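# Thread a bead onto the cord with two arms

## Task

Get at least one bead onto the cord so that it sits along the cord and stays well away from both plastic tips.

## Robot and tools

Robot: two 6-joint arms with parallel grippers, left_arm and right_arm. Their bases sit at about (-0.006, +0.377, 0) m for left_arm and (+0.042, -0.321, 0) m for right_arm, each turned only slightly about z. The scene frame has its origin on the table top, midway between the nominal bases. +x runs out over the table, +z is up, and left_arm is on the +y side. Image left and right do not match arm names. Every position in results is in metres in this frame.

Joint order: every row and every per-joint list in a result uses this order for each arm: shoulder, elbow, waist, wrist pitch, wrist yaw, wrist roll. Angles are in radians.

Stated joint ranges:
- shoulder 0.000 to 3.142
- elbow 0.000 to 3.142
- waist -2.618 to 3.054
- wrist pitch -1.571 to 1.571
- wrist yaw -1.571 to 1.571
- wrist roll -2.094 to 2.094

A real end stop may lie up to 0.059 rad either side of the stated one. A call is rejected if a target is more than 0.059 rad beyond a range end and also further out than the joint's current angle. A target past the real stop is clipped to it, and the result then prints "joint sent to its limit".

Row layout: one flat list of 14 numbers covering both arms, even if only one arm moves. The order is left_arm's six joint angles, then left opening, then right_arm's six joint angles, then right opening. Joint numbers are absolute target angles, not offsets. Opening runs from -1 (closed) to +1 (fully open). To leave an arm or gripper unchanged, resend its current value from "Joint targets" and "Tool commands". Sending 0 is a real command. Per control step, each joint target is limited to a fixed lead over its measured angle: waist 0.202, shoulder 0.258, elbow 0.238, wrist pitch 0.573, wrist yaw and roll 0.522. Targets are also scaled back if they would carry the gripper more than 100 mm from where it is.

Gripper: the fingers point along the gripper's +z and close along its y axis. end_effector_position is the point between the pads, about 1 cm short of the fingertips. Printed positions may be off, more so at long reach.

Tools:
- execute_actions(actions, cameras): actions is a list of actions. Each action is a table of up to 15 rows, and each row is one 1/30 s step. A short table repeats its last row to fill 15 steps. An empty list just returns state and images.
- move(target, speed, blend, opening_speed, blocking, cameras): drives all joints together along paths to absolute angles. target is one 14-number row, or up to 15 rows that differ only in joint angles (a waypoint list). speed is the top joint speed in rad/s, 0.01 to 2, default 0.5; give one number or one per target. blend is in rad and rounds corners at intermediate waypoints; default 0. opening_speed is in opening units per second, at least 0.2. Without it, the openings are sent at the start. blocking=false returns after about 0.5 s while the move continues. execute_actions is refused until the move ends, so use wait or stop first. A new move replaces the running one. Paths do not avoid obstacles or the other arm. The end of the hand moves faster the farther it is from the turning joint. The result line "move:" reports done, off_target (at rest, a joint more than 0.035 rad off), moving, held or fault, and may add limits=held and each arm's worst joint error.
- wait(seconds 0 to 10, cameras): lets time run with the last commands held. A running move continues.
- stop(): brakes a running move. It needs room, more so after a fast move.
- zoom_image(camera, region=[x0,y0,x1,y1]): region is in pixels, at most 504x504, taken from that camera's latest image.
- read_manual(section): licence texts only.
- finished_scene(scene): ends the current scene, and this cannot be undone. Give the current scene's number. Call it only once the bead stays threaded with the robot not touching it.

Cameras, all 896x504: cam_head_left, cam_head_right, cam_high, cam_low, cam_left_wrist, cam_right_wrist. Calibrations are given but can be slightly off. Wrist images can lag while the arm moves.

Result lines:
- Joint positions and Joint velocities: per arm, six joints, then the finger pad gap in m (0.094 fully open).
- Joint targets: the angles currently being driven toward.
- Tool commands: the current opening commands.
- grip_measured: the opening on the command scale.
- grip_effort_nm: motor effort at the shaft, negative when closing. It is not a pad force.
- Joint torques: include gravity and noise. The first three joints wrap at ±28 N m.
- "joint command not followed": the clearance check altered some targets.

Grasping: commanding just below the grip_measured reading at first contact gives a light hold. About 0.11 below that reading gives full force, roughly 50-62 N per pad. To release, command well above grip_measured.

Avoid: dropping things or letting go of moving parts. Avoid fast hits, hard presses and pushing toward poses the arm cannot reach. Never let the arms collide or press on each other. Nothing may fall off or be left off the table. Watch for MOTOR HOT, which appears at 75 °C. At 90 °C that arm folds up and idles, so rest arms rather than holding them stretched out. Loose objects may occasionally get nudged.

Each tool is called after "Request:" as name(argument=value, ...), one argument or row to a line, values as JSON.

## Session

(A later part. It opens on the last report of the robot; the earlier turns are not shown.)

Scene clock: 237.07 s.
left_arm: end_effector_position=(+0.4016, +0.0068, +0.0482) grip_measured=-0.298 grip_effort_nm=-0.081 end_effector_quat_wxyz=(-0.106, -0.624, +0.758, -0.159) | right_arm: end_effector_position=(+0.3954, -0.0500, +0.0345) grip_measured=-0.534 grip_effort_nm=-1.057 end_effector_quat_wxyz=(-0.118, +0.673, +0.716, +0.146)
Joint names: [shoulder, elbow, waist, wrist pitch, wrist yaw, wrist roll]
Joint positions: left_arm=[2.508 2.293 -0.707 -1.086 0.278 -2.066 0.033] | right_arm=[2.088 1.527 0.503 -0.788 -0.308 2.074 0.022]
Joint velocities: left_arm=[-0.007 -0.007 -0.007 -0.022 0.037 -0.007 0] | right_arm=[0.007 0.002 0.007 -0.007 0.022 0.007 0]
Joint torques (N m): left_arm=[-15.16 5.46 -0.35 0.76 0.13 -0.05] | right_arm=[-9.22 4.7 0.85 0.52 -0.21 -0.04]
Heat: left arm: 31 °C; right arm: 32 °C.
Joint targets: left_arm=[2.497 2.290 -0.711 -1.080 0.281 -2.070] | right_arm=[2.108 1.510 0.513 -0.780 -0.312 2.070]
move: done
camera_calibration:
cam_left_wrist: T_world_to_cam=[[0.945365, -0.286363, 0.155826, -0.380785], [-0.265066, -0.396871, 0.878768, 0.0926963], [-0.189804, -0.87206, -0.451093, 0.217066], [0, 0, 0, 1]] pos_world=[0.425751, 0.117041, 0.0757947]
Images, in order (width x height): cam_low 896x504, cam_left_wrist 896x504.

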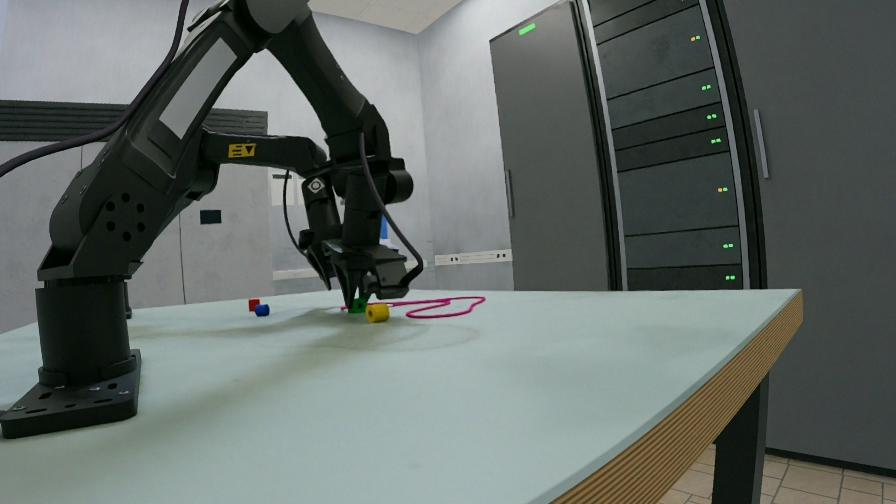

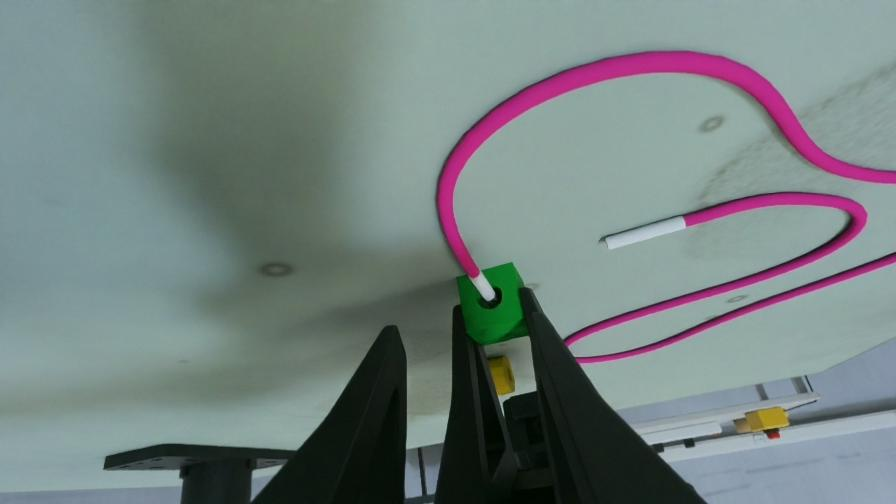

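Request:
move(
  target=[2.52,2.185,-0.716,-0.975,0.281,-2.07,-0.3,2.108,1.51,0.513,-0.78,-0.312,2.07,-0.68],
  speed=0.15,
  cameras=["cam_left_wrist"],
)

Request:
zoom_image(
  camera="cam_left_wrist",
  region=[300, 130, 660, 402],
)

Scene clock: 254.90 s.
left_arm: end_effector_position=(+0.4012, +0.0071, +0.0221) grip_measured=-0.298 grip_effort_nm=-0.085 end_effector_quat_wxyz=(-0.106, -0.624, +0.758, -0.160) | right_arm: end_effector_position=(+0.3954, -0.0500, +0.0345) grip_measured=-0.534 grip_effort_nm=-1.057 end_effector_quat_wxyz=(-0.118, +0.673, +0.716, +0.146)
Joint names: [shoulder, elbow, waist, wrist pitch, wrist yaw, wrist roll]
Joint positions: left_arm=[2.508 2.189 -0.707 -0.981 0.278 -2.066 0.033] | right_arm=[2.088 1.527 0.503 -0.788 -0.308 2.074 0.022]
Joint velocities: left_arm=[-0.022 0.002 -0.002 0.007 -0.037 -0.051 -0.001] | right_arm=[0.007 -0.002 -0.012 0.037 0.037 0.037 0.001]
Joint torques (N m): left_arm=[-13.27 5.39 -0.75 0.75 0.13 -0.05] | right_arm=[-9.21 4.71 0.88 0.51 -0.22 -0.03]
Heat: left arm: 33 °C; right arm: 32 °C.
Joint targets: left_arm=[2.520 2.185 -0.716 -0.975 0.281 -2.070] | right_arm=[2.108 1.510 0.513 -0.780 -0.312 2.070]
move: done
camera_calibration:
cam_left_wrist: T_world_to_cam=[[0.945222, -0.286255, 0.156885, -0.376286], [-0.265866, -0.396262, 0.878801, 0.115942], [-0.189393, -0.872373, -0.450662, 0.205295], [0, 0, 0, 1]] pos_world=[0.42538, 0.117323, 0.0496623]
Images, in order (width x height): cam_left_wrist 896x504.

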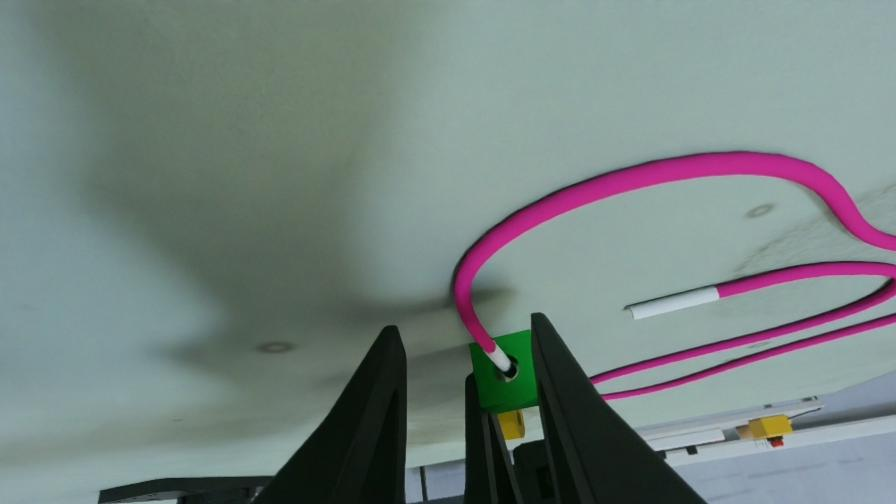

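Scaled by 1.400 from the camera's 896x504 image, which has a finer 1280x720 frame.

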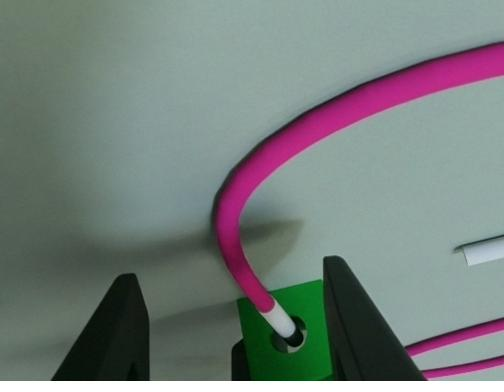

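Request:
move(
  target=[2.522,2.168,-0.72,-0.958,0.281,-2.07,-0.3,2.108,1.51,0.513,-0.78,-0.312,2.07,-0.68],
  speed=0.1,
  cameras=[],
)

Request:
move(
  target=[2.522,2.168,-0.72,-0.958,0.281,-2.07,-0.85,2.108,1.51,0.513,-0.78,-0.312,2.07,-0.68],
  opening_speed=0.25,
  cameras=["cam_left_wrist"],
)

Request:
zoom_image(
  camera="cam_left_wrist",
  region=[300, 230, 660, 434],
)

Scene clock: 269.43 s.
left_arm: end_effector_position=(+0.3996, +0.0052, +0.0183) grip_measured=-0.298 grip_effort_nm=-0.081 end_effector_quat_wxyz=(-0.106, -0.622, +0.759, -0.160) | right_arm: end_effector_position=(+0.3954, -0.0500, +0.0345) grip_measured=-0.534 grip_effort_nm=-1.053 end_effector_quat_wxyz=(-0.118, +0.673, +0.716, +0.146)
Joint names: [shoulder, elbow, waist, wrist pitch, wrist yaw, wrist roll]
Joint positions: left_arm=[2.508 2.174 -0.711 -0.964 0.278 -2.066 0.033] | right_arm=[2.088 1.527 0.503 -0.788 -0.308 2.074 0.022]
Joint velocities: left_arm=[0.002 -0.012 0.032 0.081 0.066 0.037 0] | right_arm=[-0.007 0.002 -0.007 -0.007 0.022 0.051 0.001]
Joint torques (N m): left_arm=[-13.09 5.31 -0.68 0.74 0.13 -0.05] | right_arm=[-9.18 4.67 0.9 0.49 -0.19 -0.04]
Heat: left arm: 32 °C; right arm: 32 °C.
Joint targets: left_arm=[2.522 2.168 -0.720 -0.958 0.281 -2.070] | right_arm=[2.108 1.510 0.513 -0.780 -0.312 2.070]
move: done
No camera images: "cameras" was empty.

Scene clock: 271.83 s.
left_arm: end_effector_position=(+0.3998, +0.0050, +0.0186) grip_measured=-0.848 grip_effort_nm=-0.090 end_effector_quat_wxyz=(-0.106, -0.622, +0.759, -0.161) | right_arm: end_effector_position=(+0.3954, -0.0500, +0.0345) grip_measured=-0.534 grip_effort_nm=-1.057 end_effector_quat_wxyz=(-0.118, +0.673, +0.716, +0.146)
Joint names: [shoulder, elbow, waist, wrist pitch, wrist yaw, wrist roll]
Joint positions: left_arm=[2.508 2.174 -0.711 -0.963 0.278 -2.066 0.007] | right_arm=[2.088 1.527 0.503 -0.788 -0.308 2.074 0.022]
Joint velocities: left_arm=[-0.007 -0.002 0.007 -0.037 0.037 -0.037 -0.001] | right_arm=[0.007 -0.017 0.002 -0.022 0.007 0.066 -0.001]
Joint torques (N m): left_arm=[-13.09 5.3 -0.68 0.75 0.13 -0.05] | right_arm=[-9.22 4.74 0.87 0.52 -0.2 -0.03]
Heat: left arm: 32 °C; right arm: 32 °C.
Joint targets: left_arm=[2.522 2.168 -0.720 -0.958 0.281 -2.070] | right_arm=[2.108 1.510 0.513 -0.780 -0.312 2.070]
move: done
camera_calibration:
cam_left_wrist: T_world_to_cam=[[0.943519, -0.290284, 0.159709, -0.374301], [-0.269805, -0.393408, 0.878883, 0.119425], [-0.192295, -0.872333, -0.449508, 0.202762], [0, 0, 0, 1]] pos_world=[0.424371, 0.115206, 0.0459615]
Images, in order (width x height): cam_left_wrist 896x504.

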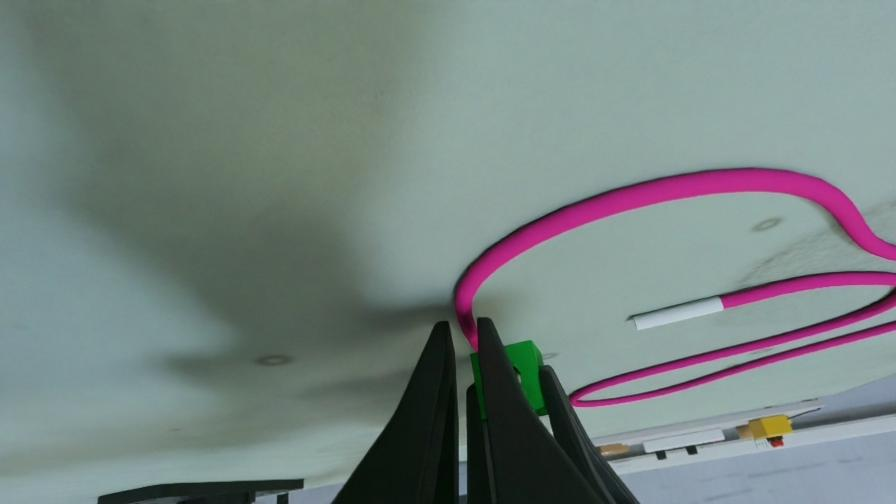

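Scaled by 1.400 from the camera's 896x504 image, which has a finer 1280x720 frame.

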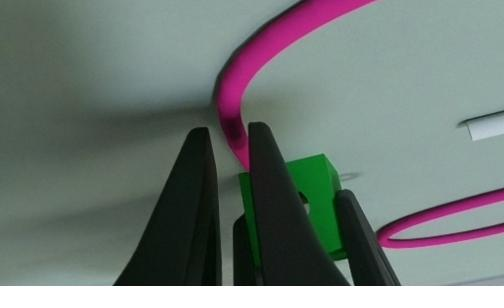

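Request:
move(
  target=[2.522,2.168,-0.72,-0.958,0.281,-2.07,-0.98,2.108,1.51,0.513,-0.78,-0.312,2.07,-0.68],
  opening_speed=0.2,
  cameras=["cam_left_wrist","cam_right_wrist"],
)

Request:
zoom_image(
  camera="cam_left_wrist",
  region=[300, 230, 660, 434],
)

Request:
zoom_image(
  camera="cam_right_wrist",
  region=[300, 200, 660, 404],
)

Scene clock: 280.83 s.
left_arm: end_effector_position=(+0.3998, +0.0050, +0.0186) grip_measured=-0.978 grip_effort_nm=-0.085 end_effector_quat_wxyz=(-0.106, -0.622, +0.759, -0.161) | right_arm: end_effector_position=(+0.3954, -0.0500, +0.0345) grip_measured=-0.534 grip_effort_nm=-1.057 end_effector_quat_wxyz=(-0.118, +0.673, +0.716, +0.146)
Joint names: [shoulder, elbow, waist, wrist pitch, wrist yaw, wrist roll]
Joint positions: left_arm=[2.508 2.174 -0.711 -0.963 0.278 -2.066 0.001] | right_arm=[2.088 1.527 0.503 -0.788 -0.308 2.074 0.022]
Joint velocities: left_arm=[-0.012 -0.007 -0.017 -0.081 0.007 0.051 0] | right_arm=[0.012 0.007 0.002 0.051 -0.022 -0.037 0]
Joint torques (N m): left_arm=[-13.11 5.3 -0.69 0.75 0.13 -0.05] | right_arm=[-9.21 4.7 0.83 0.52 -0.21 -0.02]
Heat: left arm: 32 °C; right arm: 32 °C.
Joint targets: left_arm=[2.522 2.168 -0.720 -0.958 0.281 -2.070] | right_arm=[2.108 1.510 0.513 -0.780 -0.312 2.070]
move: done
camera_calibration:
cam_left_wrist: T_world_to_cam=[[0.943519, -0.290284, 0.159709, -0.374301], [-0.269805, -0.393408, 0.878883, 0.119425], [-0.192295, -0.872333, -0.449508, 0.202762], [0, 0, 0, 1]] pos_world=[0.424371, 0.115206, 0.0459615]
cam_right_wrist: T_world_to_cam=[[-0.999043, 0.0418342, -0.0127435, 0.39951], [0.00675031, 0.435423, 0.900201, 0.0131571], [0.043208, 0.899254, -0.435289, 0.158821], [0, 0, 0, 1]] pos_world=[0.392177, -0.165263, 0.0623802]
Images, in order (width x height): cam_left_wrist 896x504, cam_right_wrist 896x504.

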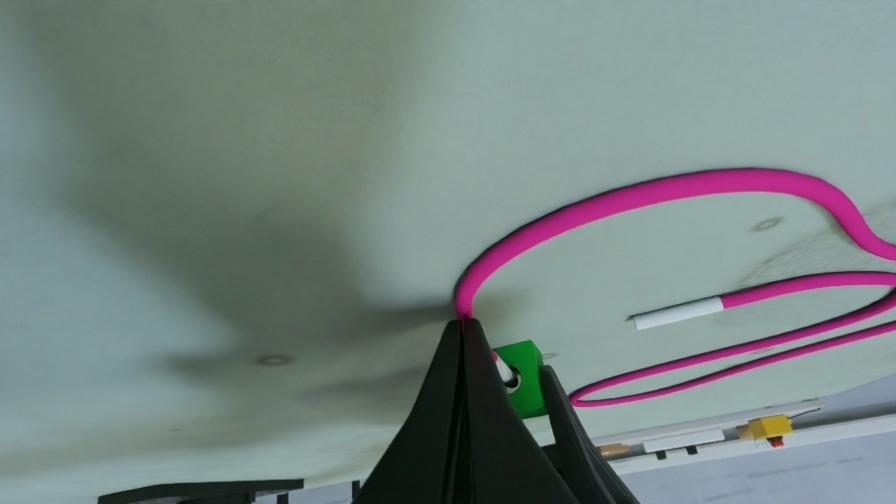

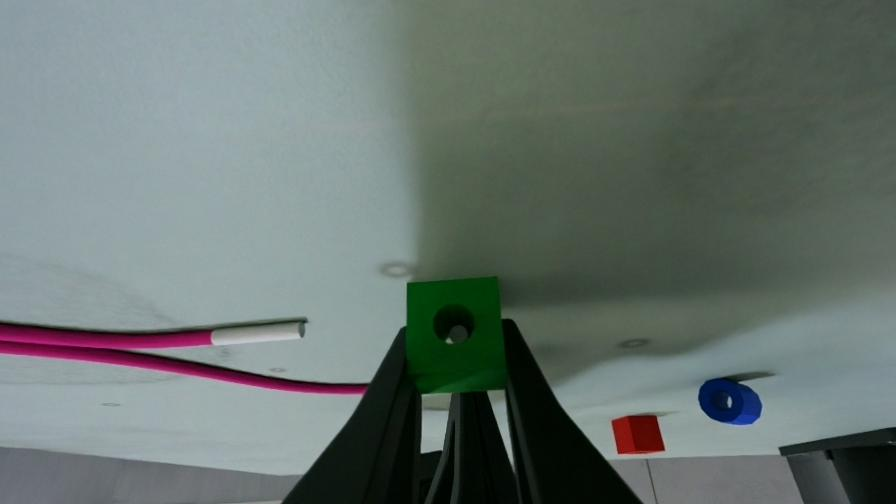

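Scaled by 1.400 from the camera's 896x504 image, which has a finer 1280x720 frame.

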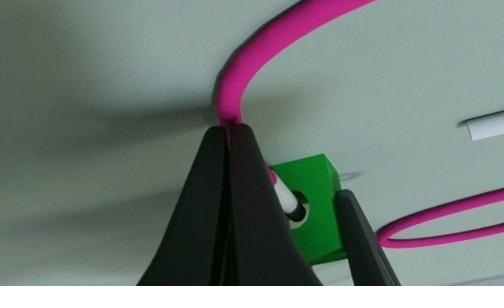

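Scaled by 1.400 from the camera's 896x504 image, which has a finer 1280x720 frame.

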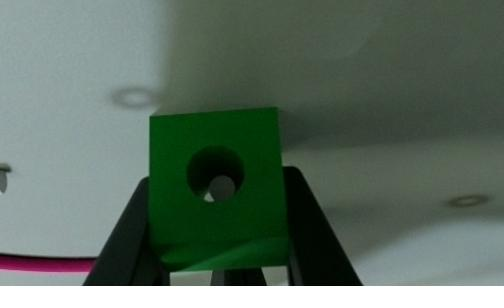

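Request:
move(
  target=[2.522,2.168,-0.72,-0.958,0.281,-2.07,-0.5,2.108,1.51,0.513,-0.78,-0.312,2.07,-0.68],
  opening_speed=0.5,
  cameras=["cam_left_wrist","cam_low"],
)

Request:
zoom_image(
  camera="cam_left_wrist",
  region=[300, 230, 660, 434],
)

Request:
zoom_image(
  camera="cam_low",
  region=[300, 250, 440, 340],
)

Scene clock: 289.20 s.
left_arm: end_effector_position=(+0.3998, +0.0050, +0.0186) grip_measured=-0.502 grip_effort_nm=0.095 end_effector_quat_wxyz=(-0.106, -0.622, +0.759, -0.161) | right_arm: end_effector_position=(+0.3954, -0.0500, +0.0345) grip_measured=-0.534 grip_effort_nm=-1.053 end_effector_quat_wxyz=(-0.118, +0.673, +0.716, +0.146)
Joint names: [shoulder, elbow, waist, wrist pitch, wrist yaw, wrist roll]
Joint positions: left_arm=[2.508 2.174 -0.711 -0.963 0.278 -2.066 0.023] | right_arm=[2.088 1.527 0.503 -0.788 -0.308 2.074 0.022]
Joint velocities: left_arm=[0.002 0.007 0.002 -0.037 -0.037 0.007 0] | right_arm=[-0.002 0.002 -0.032 0.066 -0.007 -0.037 0]
Joint torques (N m): left_arm=[-13.11 5.31 -0.69 0.75 0.14 -0.05] | right_arm=[-9.25 4.68 0.92 0.5 -0.22 -0.05]
Heat: left arm: 32 °C; right arm: 32 °C.
Joint targets: left_arm=[2.522 2.168 -0.720 -0.958 0.281 -2.070] | right_arm=[2.108 1.510 0.513 -0.780 -0.312 2.070]
move: done
camera_calibration:
cam_left_wrist: T_world_to_cam=[[0.943519, -0.290284, 0.159709, -0.374301], [-0.269805, -0.393408, 0.878883, 0.119425], [-0.192295, -0.872333, -0.449508, 0.202762], [0, 0, 0, 1]] pos_world=[0.424371, 0.115206, 0.0459615]
Images, in order (width x height): cam_low 896x504, cam_left_wrist 896x504.

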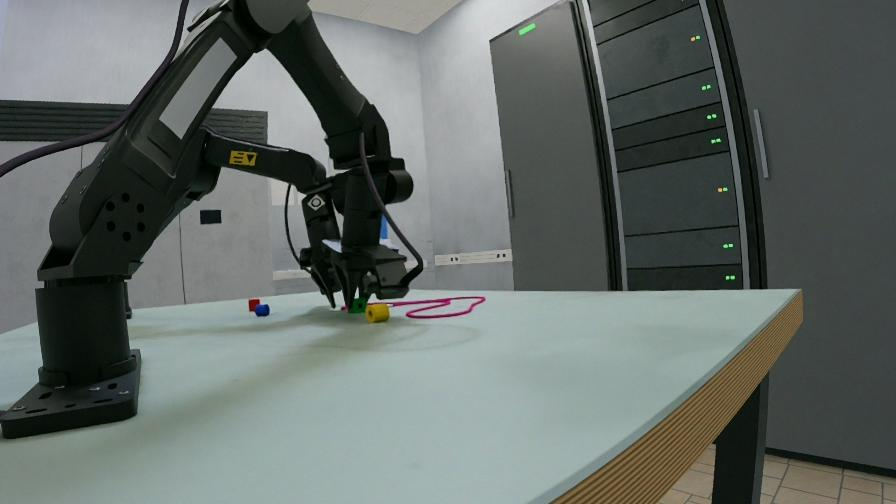

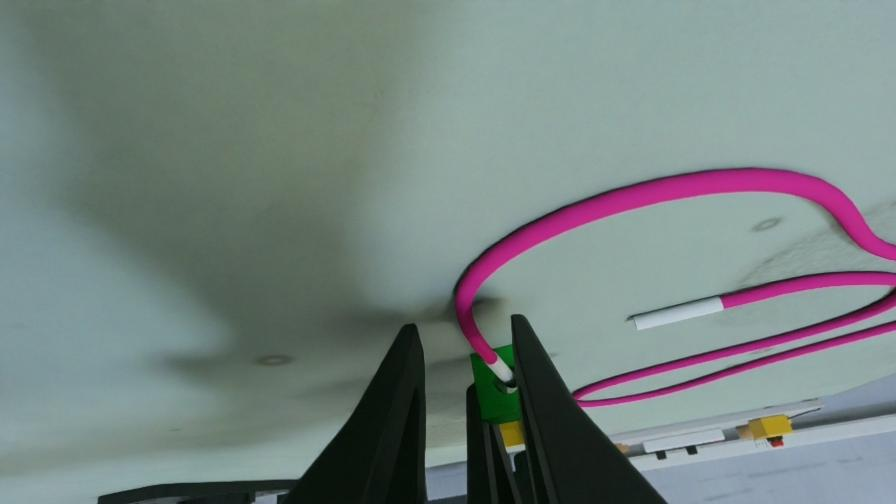

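Scaled by 1.400 from the camera's 896x504 image, which has a finer 1280x720 frame.

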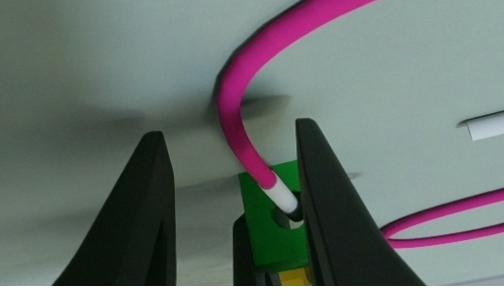

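Scaled by 3.600 from the camera's 896x504 image, which has a finer 1280x720 frame.

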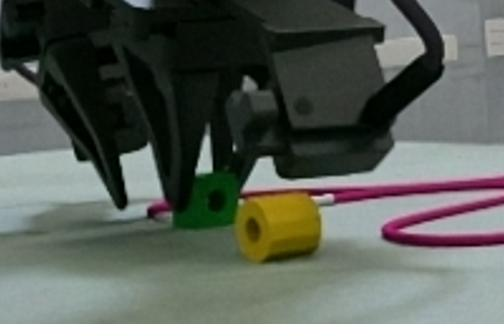

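Request:
move(
  target=[2.525,2.143,-0.724,-0.935,0.281,-2.07,-0.5,2.108,1.51,0.513,-0.78,-0.312,2.07,-0.68],
  speed=0.08,
  cameras=["cam_left_wrist","cam_low"],
)

Request:
zoom_image(
  camera="cam_left_wrist",
  region=[300, 230, 660, 434],
)

Request:
zoom_image(
  camera="cam_low",
  region=[300, 250, 440, 340],
)

Scene clock: 301.53 s.
left_arm: end_effector_position=(+0.3984, +0.0039, +0.0142) grip_measured=-0.502 grip_effort_nm=0.085 end_effector_quat_wxyz=(-0.108, -0.621, +0.760, -0.161) | right_arm: end_effector_position=(+0.3954, -0.0500, +0.0345) grip_measured=-0.534 grip_effort_nm=-1.053 end_effector_quat_wxyz=(-0.118, +0.673, +0.716, +0.146)
Joint names: [shoulder, elbow, waist, wrist pitch, wrist yaw, wrist roll]
Joint positions: left_arm=[2.508 2.155 -0.713 -0.944 0.282 -2.066 0.023] | right_arm=[2.088 1.527 0.503 -0.788 -0.308 2.074 0.022]
Joint velocities: left_arm=[0.017 -0.017 -0.007 -0.081 -0.037 -0.051 0] | right_arm=[-0.007 0.002 -0.017 0.022 0.022 -0.051 0]
Joint torques (N m): left_arm=[-12.83 4.77 -0.85 0.76 0.08 -0.05] | right_arm=[-9.22 4.7 0.88 0.52 -0.19 -0.03]
Heat: left arm: 32 °C; right arm: 32 °C.
Joint targets: left_arm=[2.525 2.143 -0.724 -0.935 0.281 -2.070] | right_arm=[2.108 1.510 0.513 -0.780 -0.312 2.070]
move: done
camera_calibration:
cam_left_wrist: T_world_to_cam=[[0.942929, -0.29257, 0.159024, -0.372305], [-0.26936, -0.389361, 0.88082, 0.122279], [-0.195783, -0.873385, -0.445946, 0.200855], [0, 0, 0, 1]] pos_world=[0.423318, 0.114109, 0.0410706]
Images, in order (width x height): cam_low 896x504, cam_left_wrist 896x504.

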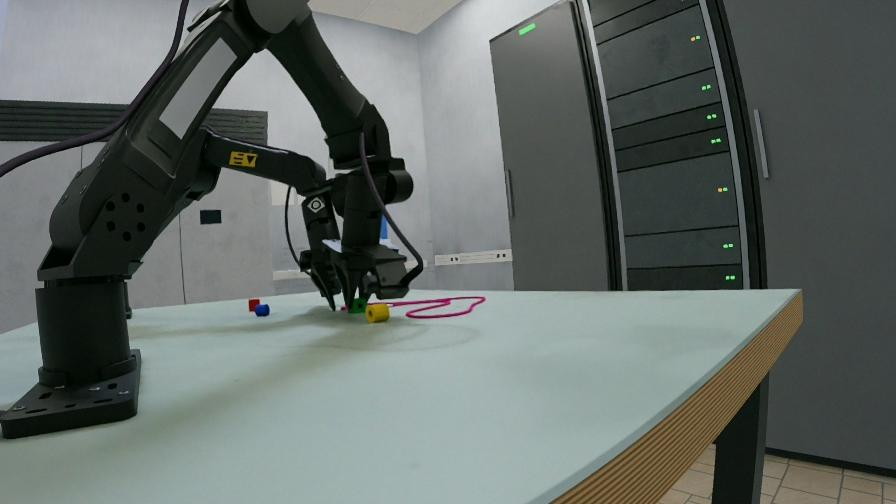

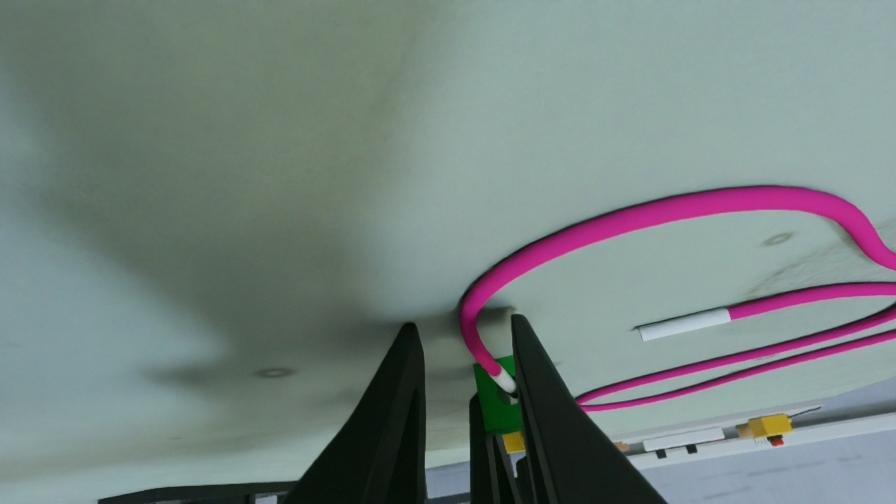

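Scaled by 1.400 from the camera's 896x504 image, which has a finer 1280x720 frame.

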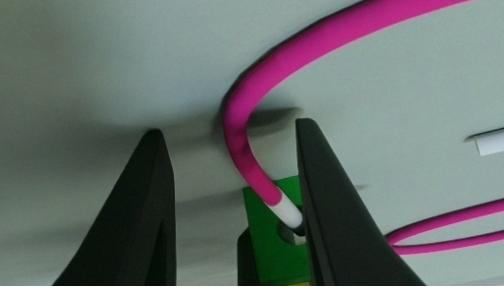

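Scaled by 3.600 from the camera's 896x504 image, which has a finer 1280x720 frame.

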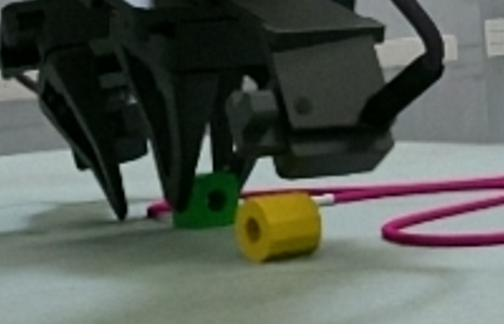

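Request:
move(
  target=[2.525,2.143,-0.724,-0.935,0.281,-2.07,-0.98,2.108,1.51,0.513,-0.78,-0.312,2.07,-0.68],
  opening_speed=0.25,
  cameras=["cam_left_wrist","cam_right_wrist"],
)

Request:
zoom_image(
  camera="cam_left_wrist",
  region=[300, 230, 660, 434],
)

Request:
zoom_image(
  camera="cam_right_wrist",
  region=[300, 200, 660, 404],
)

Scene clock: 309.93 s.
left_arm: end_effector_position=(+0.3979, +0.0036, +0.0133) grip_measured=-0.975 grip_effort_nm=-0.579 end_effector_quat_wxyz=(-0.110, -0.621, +0.759, -0.161) | right_arm: end_effector_position=(+0.3954, -0.0500, +0.0345) grip_measured=-0.534 grip_effort_nm=-1.057 end_effector_quat_wxyz=(-0.118, +0.673, +0.716, +0.146)
Joint names: [shoulder, elbow, waist, wrist pitch, wrist yaw, wrist roll]
Joint positions: left_arm=[2.508 2.152 -0.713 -0.94 0.286 -2.067 0.001] | right_arm=[2.088 1.527 0.503 -0.788 -0.308 2.074 0.022]
Joint velocities: left_arm=[0.012 -0.007 -0.012 0.022 -0.007 0.007 0.005] | right_arm=[0.012 0.002 -0.012 -0.007 0.007 0.081 0.001]
Joint torques (N m): left_arm=[-12.85 5.09 -0.88 0.75 0.07 -0.05] | right_arm=[-9.24 4.7 0.91 0.51 -0.18 -0.04]
Heat: left arm: 32 °C; right arm: 32 °C.
Joint targets: left_arm=[2.525 2.143 -0.724 -0.935 0.281 -2.070] | right_arm=[2.108 1.510 0.513 -0.780 -0.312 2.070]
move: done
camera_calibration:
cam_left_wrist: T_world_to_cam=[[0.94315, -0.292734, 0.157401, -0.371855], [-0.26741, -0.387092, 0.882412, 0.121991], [-0.197384, -0.874338, -0.443366, 0.200655], [0, 0, 0, 1]] pos_world=[0.422942, 0.113807, 0.0398477]
cam_right_wrist: T_world_to_cam=[[-0.999043, 0.0418342, -0.0127435, 0.39951], [0.00675031, 0.435423, 0.900201, 0.0131571], [0.043208, 0.899254, -0.435289, 0.158821], [0, 0, 0, 1]] pos_world=[0.392177, -0.165263, 0.0623802]
Images, in order (width x height): cam_left_wrist 896x504, cam_right_wrist 896x504.

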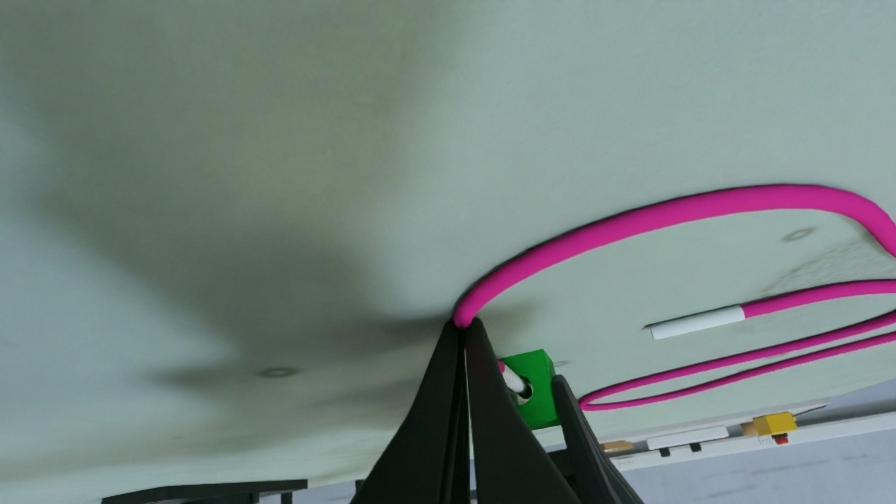

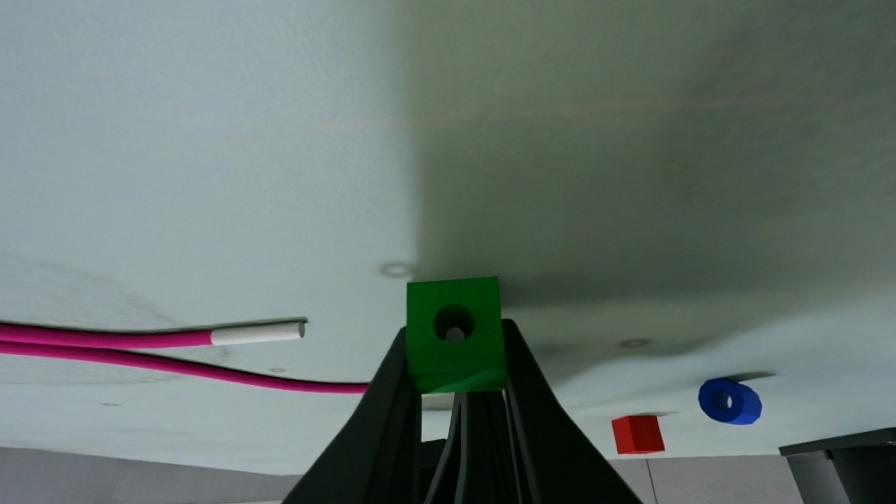

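Scaled by 1.400 from the camera's 896x504 image, which has a finer 1280x720 frame.

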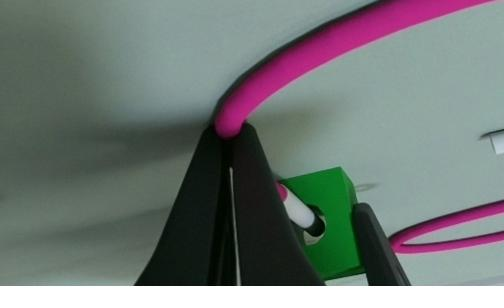

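Scaled by 1.400 from the camera's 896x504 image, which has a finer 1280x720 frame.

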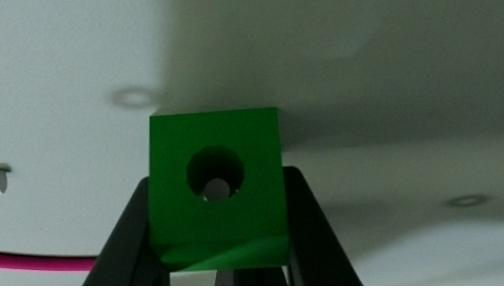

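Request:
move(
  target=[2.525,2.143,-0.724,-0.935,0.281,-2.07,-1.0,2.108,1.51,0.513,-0.78,-0.312,2.07,-0.68],
  cameras=["cam_left_wrist"],
)

Request:
zoom_image(
  camera="cam_left_wrist",
  region=[400, 270, 580, 430],
)

Scene clock: 314.73 s.
left_arm: end_effector_position=(+0.3980, +0.0035, +0.0132) grip_measured=-0.984 grip_effort_nm=-0.847 end_effector_quat_wxyz=(-0.110, -0.620, +0.759, -0.162) | right_arm: end_effector_position=(+0.3954, -0.0500, +0.0345) grip_measured=-0.534 grip_effort_nm=-1.053 end_effector_quat_wxyz=(-0.118, +0.673, +0.716, +0.146)
Joint names: [shoulder, elbow, waist, wrist pitch, wrist yaw, wrist roll]
Joint positions: left_arm=[2.508 2.151 -0.713 -0.939 0.286 -2.067 0.001] | right_arm=[2.088 1.527 0.503 -0.788 -0.308 2.074 0.022]
Joint velocities: left_arm=[-0.017 0.002 -0.002 -0.037 -0.007 -0.037 0] | right_arm=[-0.002 -0.002 0.007 -0.037 0.022 0.007 0.001]
Joint torques (N m): left_arm=[-12.83 5.08 -0.88 0.74 0.07 -0.05] | right_arm=[-9.28 4.7 0.95 0.5 -0.19 -0.03]
Heat: left arm: 32 °C; right arm: 32 °C.
Joint targets: left_arm=[2.525 2.143 -0.724 -0.935 0.281 -2.070] | right_arm=[2.108 1.510 0.513 -0.780 -0.312 2.070]
move: done
camera_calibration:
cam_left_wrist: T_world_to_cam=[[0.943054, -0.292661, 0.158107, -0.371973], [-0.267943, -0.386681, 0.882431, 0.122238], [-0.197116, -0.874544, -0.443078, 0.200462], [0, 0, 0, 1]] pos_world=[0.423058, 0.113718, 0.0397657]
Images, in order (width x height): cam_left_wrist 896x504.

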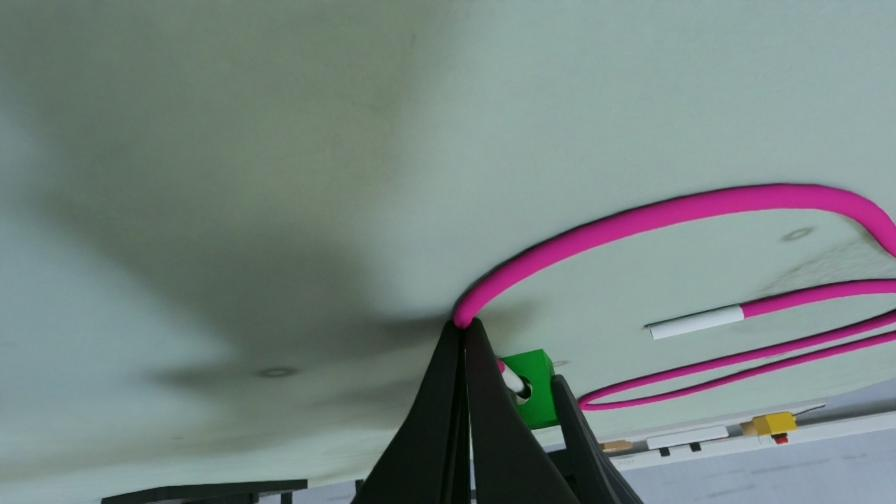

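Scaled by 2.800 from the camera's 896x504 image, which has a finer 1280x720 frame.

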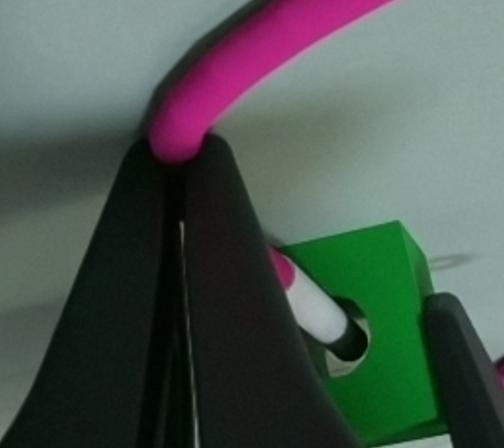

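Request:
move(
  target=[2.525,2.143,-0.724,-0.935,0.281,-2.07,-1.0,2.125,1.565,0.532,-0.80,-0.312,2.07,-0.68],
  speed=0.05,
  cameras=["cam_left_wrist","cam_right_wrist","cam_low"],
)

Request:
zoom_image(
  camera="cam_left_wrist",
  region=[400, 270, 580, 430],
)

Request:
zoom_image(
  camera="cam_right_wrist",
  region=[300, 200, 660, 404],
)

Scene clock: 342.93 s.
left_arm: end_effector_position=(+0.3980, +0.0035, +0.0132) grip_measured=-0.984 grip_effort_nm=-0.847 end_effector_quat_wxyz=(-0.110, -0.620, +0.759, -0.162) | right_arm: end_effector_position=(+0.3925, -0.0429, +0.0342) grip_measured=-0.534 grip_effort_nm=-1.053 end_effector_quat_wxyz=(-0.119, +0.667, +0.721, +0.146)
Joint names: [shoulder, elbow, waist, wrist pitch, wrist yaw, wrist roll]
Joint positions: left_arm=[2.508 2.151 -0.713 -0.939 0.286 -2.067 0.001] | right_arm=[2.094 1.536 0.52 -0.788 -0.308 2.074 0.022]
Joint velocities: left_arm=[0.007 -0.002 -0.007 0.051 -0.007 0.007 0.001] | right_arm=[-0.017 0.002 -0.007 0.037 -0.051 0.022 0]
Joint torques (N m): left_arm=[-12.85 5.07 -0.88 0.75 0.07 -0.05] | right_arm=[-8.5 8.25 1.03 0.33 -0.2 -0.02]
Heat: left arm: 32 °C; right arm: 32 °C.
Joint targets: left_arm=[2.525 2.143 -0.724 -0.935 0.281 -2.070] | right_arm=[2.125 1.565 0.532 -0.800 -0.312 2.070]
move: done
camera_calibration:
cam_left_wrist: T_world_to_cam=[[0.943054, -0.292661, 0.158107, -0.371973], [-0.267943, -0.386681, 0.882431, 0.122238], [-0.197116, -0.874544, -0.443078, 0.200462], [0, 0, 0, 1]] pos_world=[0.423058, 0.113718, 0.0397657]
cam_right_wrist: T_world_to_cam=[[-0.999592, 0.0246924, -0.0143468, 0.395814], [-0.00219122, 0.43458, 0.90063, 0.0137998], [0.0284735, 0.900295, -0.434349, 0.158215], [0, 0, 0, 1]] pos_world=[0.391178, -0.15821, 0.0619704]
Images, in order (width x height): cam_low 896x504, cam_left_wrist 896x504, cam_right_wrist 896x504.

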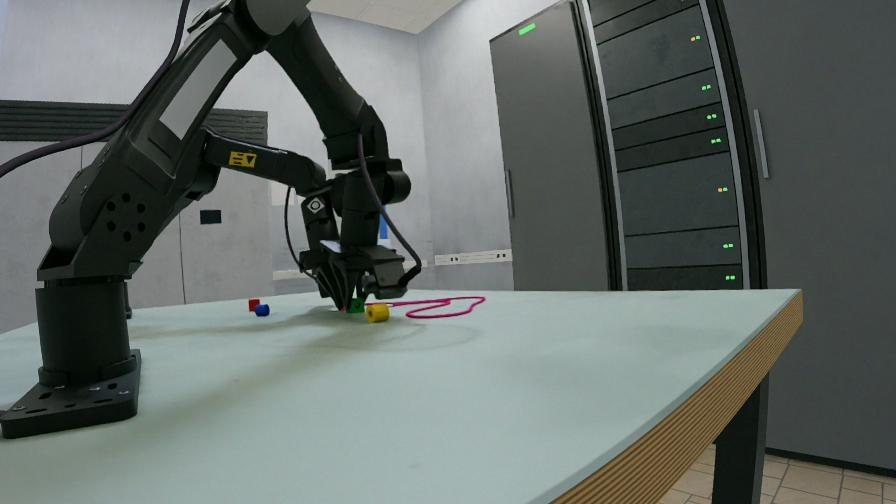

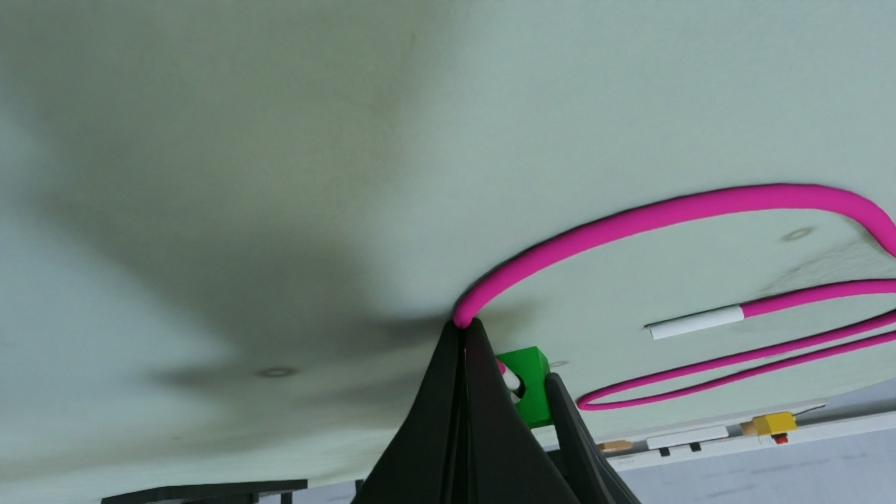

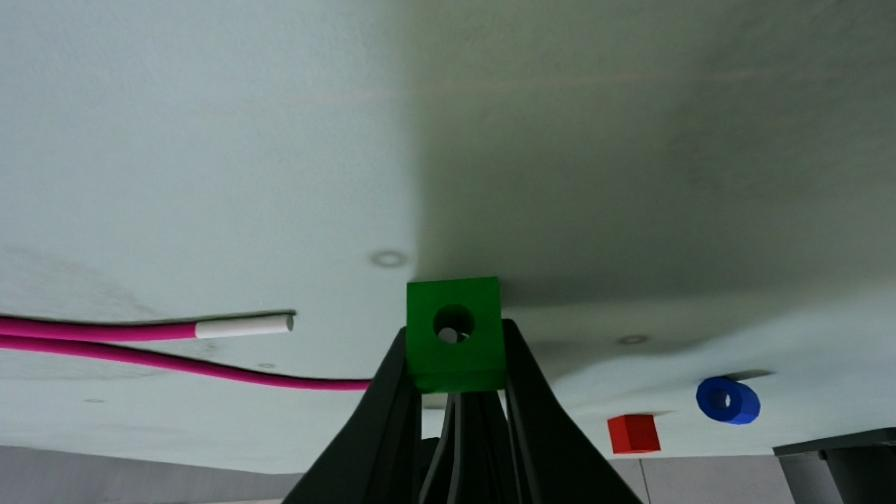

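Scaled by 2.800 from the camera's 896x504 image, which has a finer 1280x720 frame.

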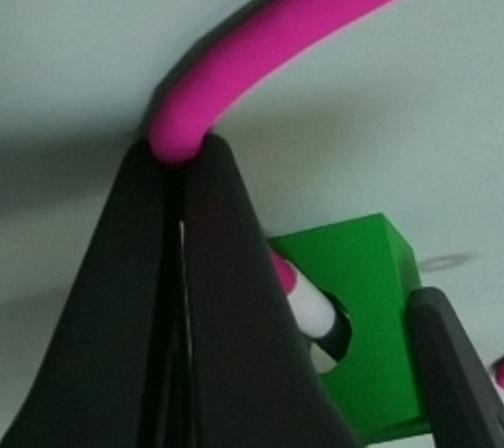

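Scaled by 1.400 from the camera's 896x504 image, which has a finer 1280x720 frame.

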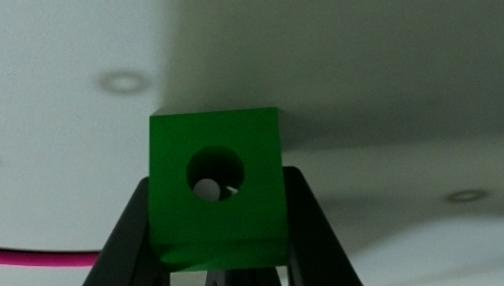

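Request:
move(
  target=[2.525,2.143,-0.724,-0.935,0.281,-2.07,-1.0,2.152,1.604,0.549,-0.82,-0.312,2.07,-0.68],
  speed=0.05,
  cameras=["cam_left_wrist","cam_right_wrist"],
)

Request:
zoom_image(
  camera="cam_left_wrist",
  region=[400, 270, 580, 430],
)

Request:
zoom_image(
  camera="cam_right_wrist",
  region=[300, 200, 660, 404],
)

Scene clock: 354.63 s.
left_arm: end_effector_position=(+0.3980, +0.0035, +0.0132) grip_measured=-0.984 grip_effort_nm=-0.857 end_effector_quat_wxyz=(-0.110, -0.620, +0.759, -0.162) | right_arm: end_effector_position=(+0.3942, -0.0333, +0.0347) grip_measured=-0.534 grip_effort_nm=-1.053 end_effector_quat_wxyz=(-0.120, +0.660, +0.727, +0.146)
Joint names: [shoulder, elbow, waist, wrist pitch, wrist yaw, wrist roll]
Joint positions: left_arm=[2.508 2.151 -0.713 -0.939 0.286 -2.067 0.001] | right_arm=[2.119 1.576 0.536 -0.801 -0.309 2.074 0.022]
Joint velocities: left_arm=[0.007 -0.017 -0.022 -0.007 0.022 0.007 0] | right_arm=[0.012 -0.012 -0.012 -0.007 -0.037 0.037 -0.001]
Joint torques (N m): left_arm=[-12.83 5.08 -0.88 0.74 0.07 -0.05] | right_arm=[-8.57 8.18 1.17 0.24 -0.19 -0.04]
Heat: left arm: 32 °C; right arm: 32 °C.
Joint targets: left_arm=[2.525 2.143 -0.724 -0.935 0.281 -2.070] | right_arm=[2.152 1.604 0.549 -0.820 -0.312 2.070]
move: done
camera_calibration:
cam_left_wrist: T_world_to_cam=[[0.943054, -0.292661, 0.158107, -0.371973], [-0.267943, -0.386681, 0.882431, 0.122238], [-0.197116, -0.874544, -0.443078, 0.200462], [0, 0, 0, 1]] pos_world=[0.423058, 0.113718, 0.0397657]
cam_right_wrist: T_world_to_cam=[[-0.999834, 0.00861271, -0.0160693, 0.396862], [-0.0107545, 0.433104, 0.90128, 0.0125328], [0.0147221, 0.901303, -0.432939, 0.155166], [0, 0, 0, 1]] pos_world=[0.394647, -0.148698, 0.0622594]
Images, in order (width x height): cam_left_wrist 896x504, cam_right_wrist 896x504.

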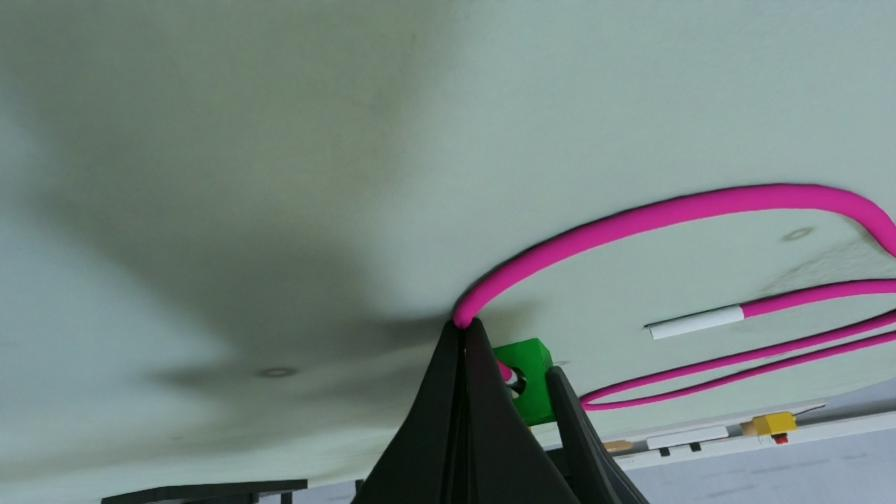

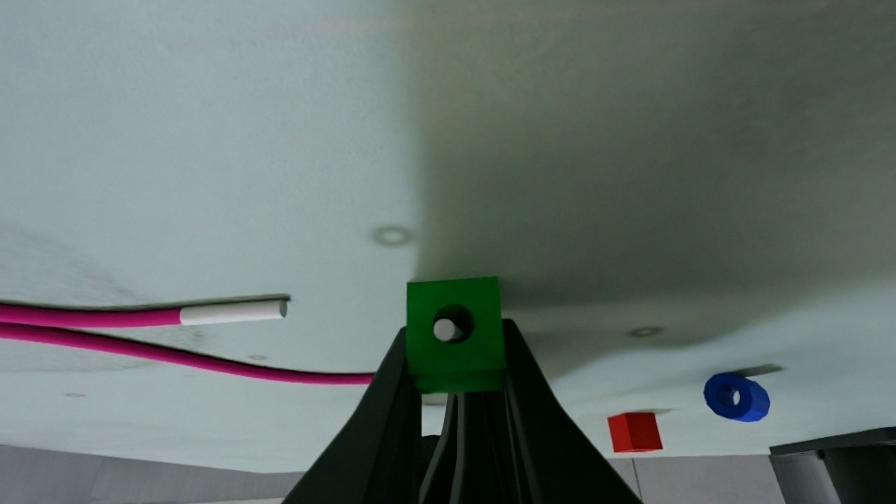

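Scaled by 2.800 from the camera's 896x504 image, which has a finer 1280x720 frame.

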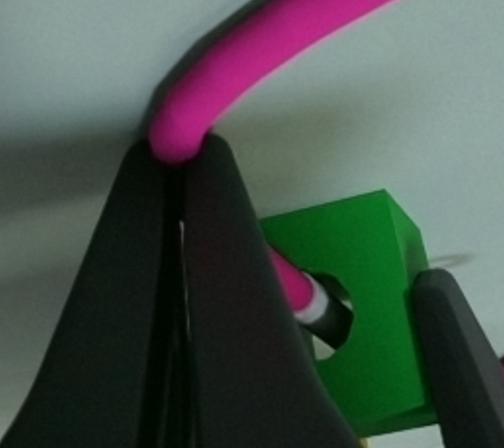

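Scaled by 1.400 from the camera's 896x504 image, which has a finer 1280x720 frame.

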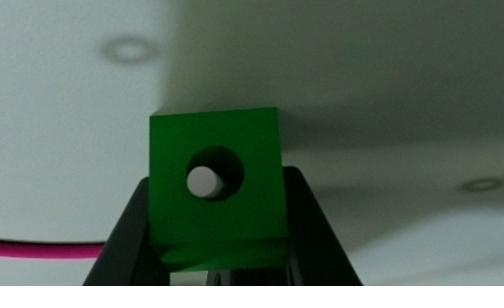

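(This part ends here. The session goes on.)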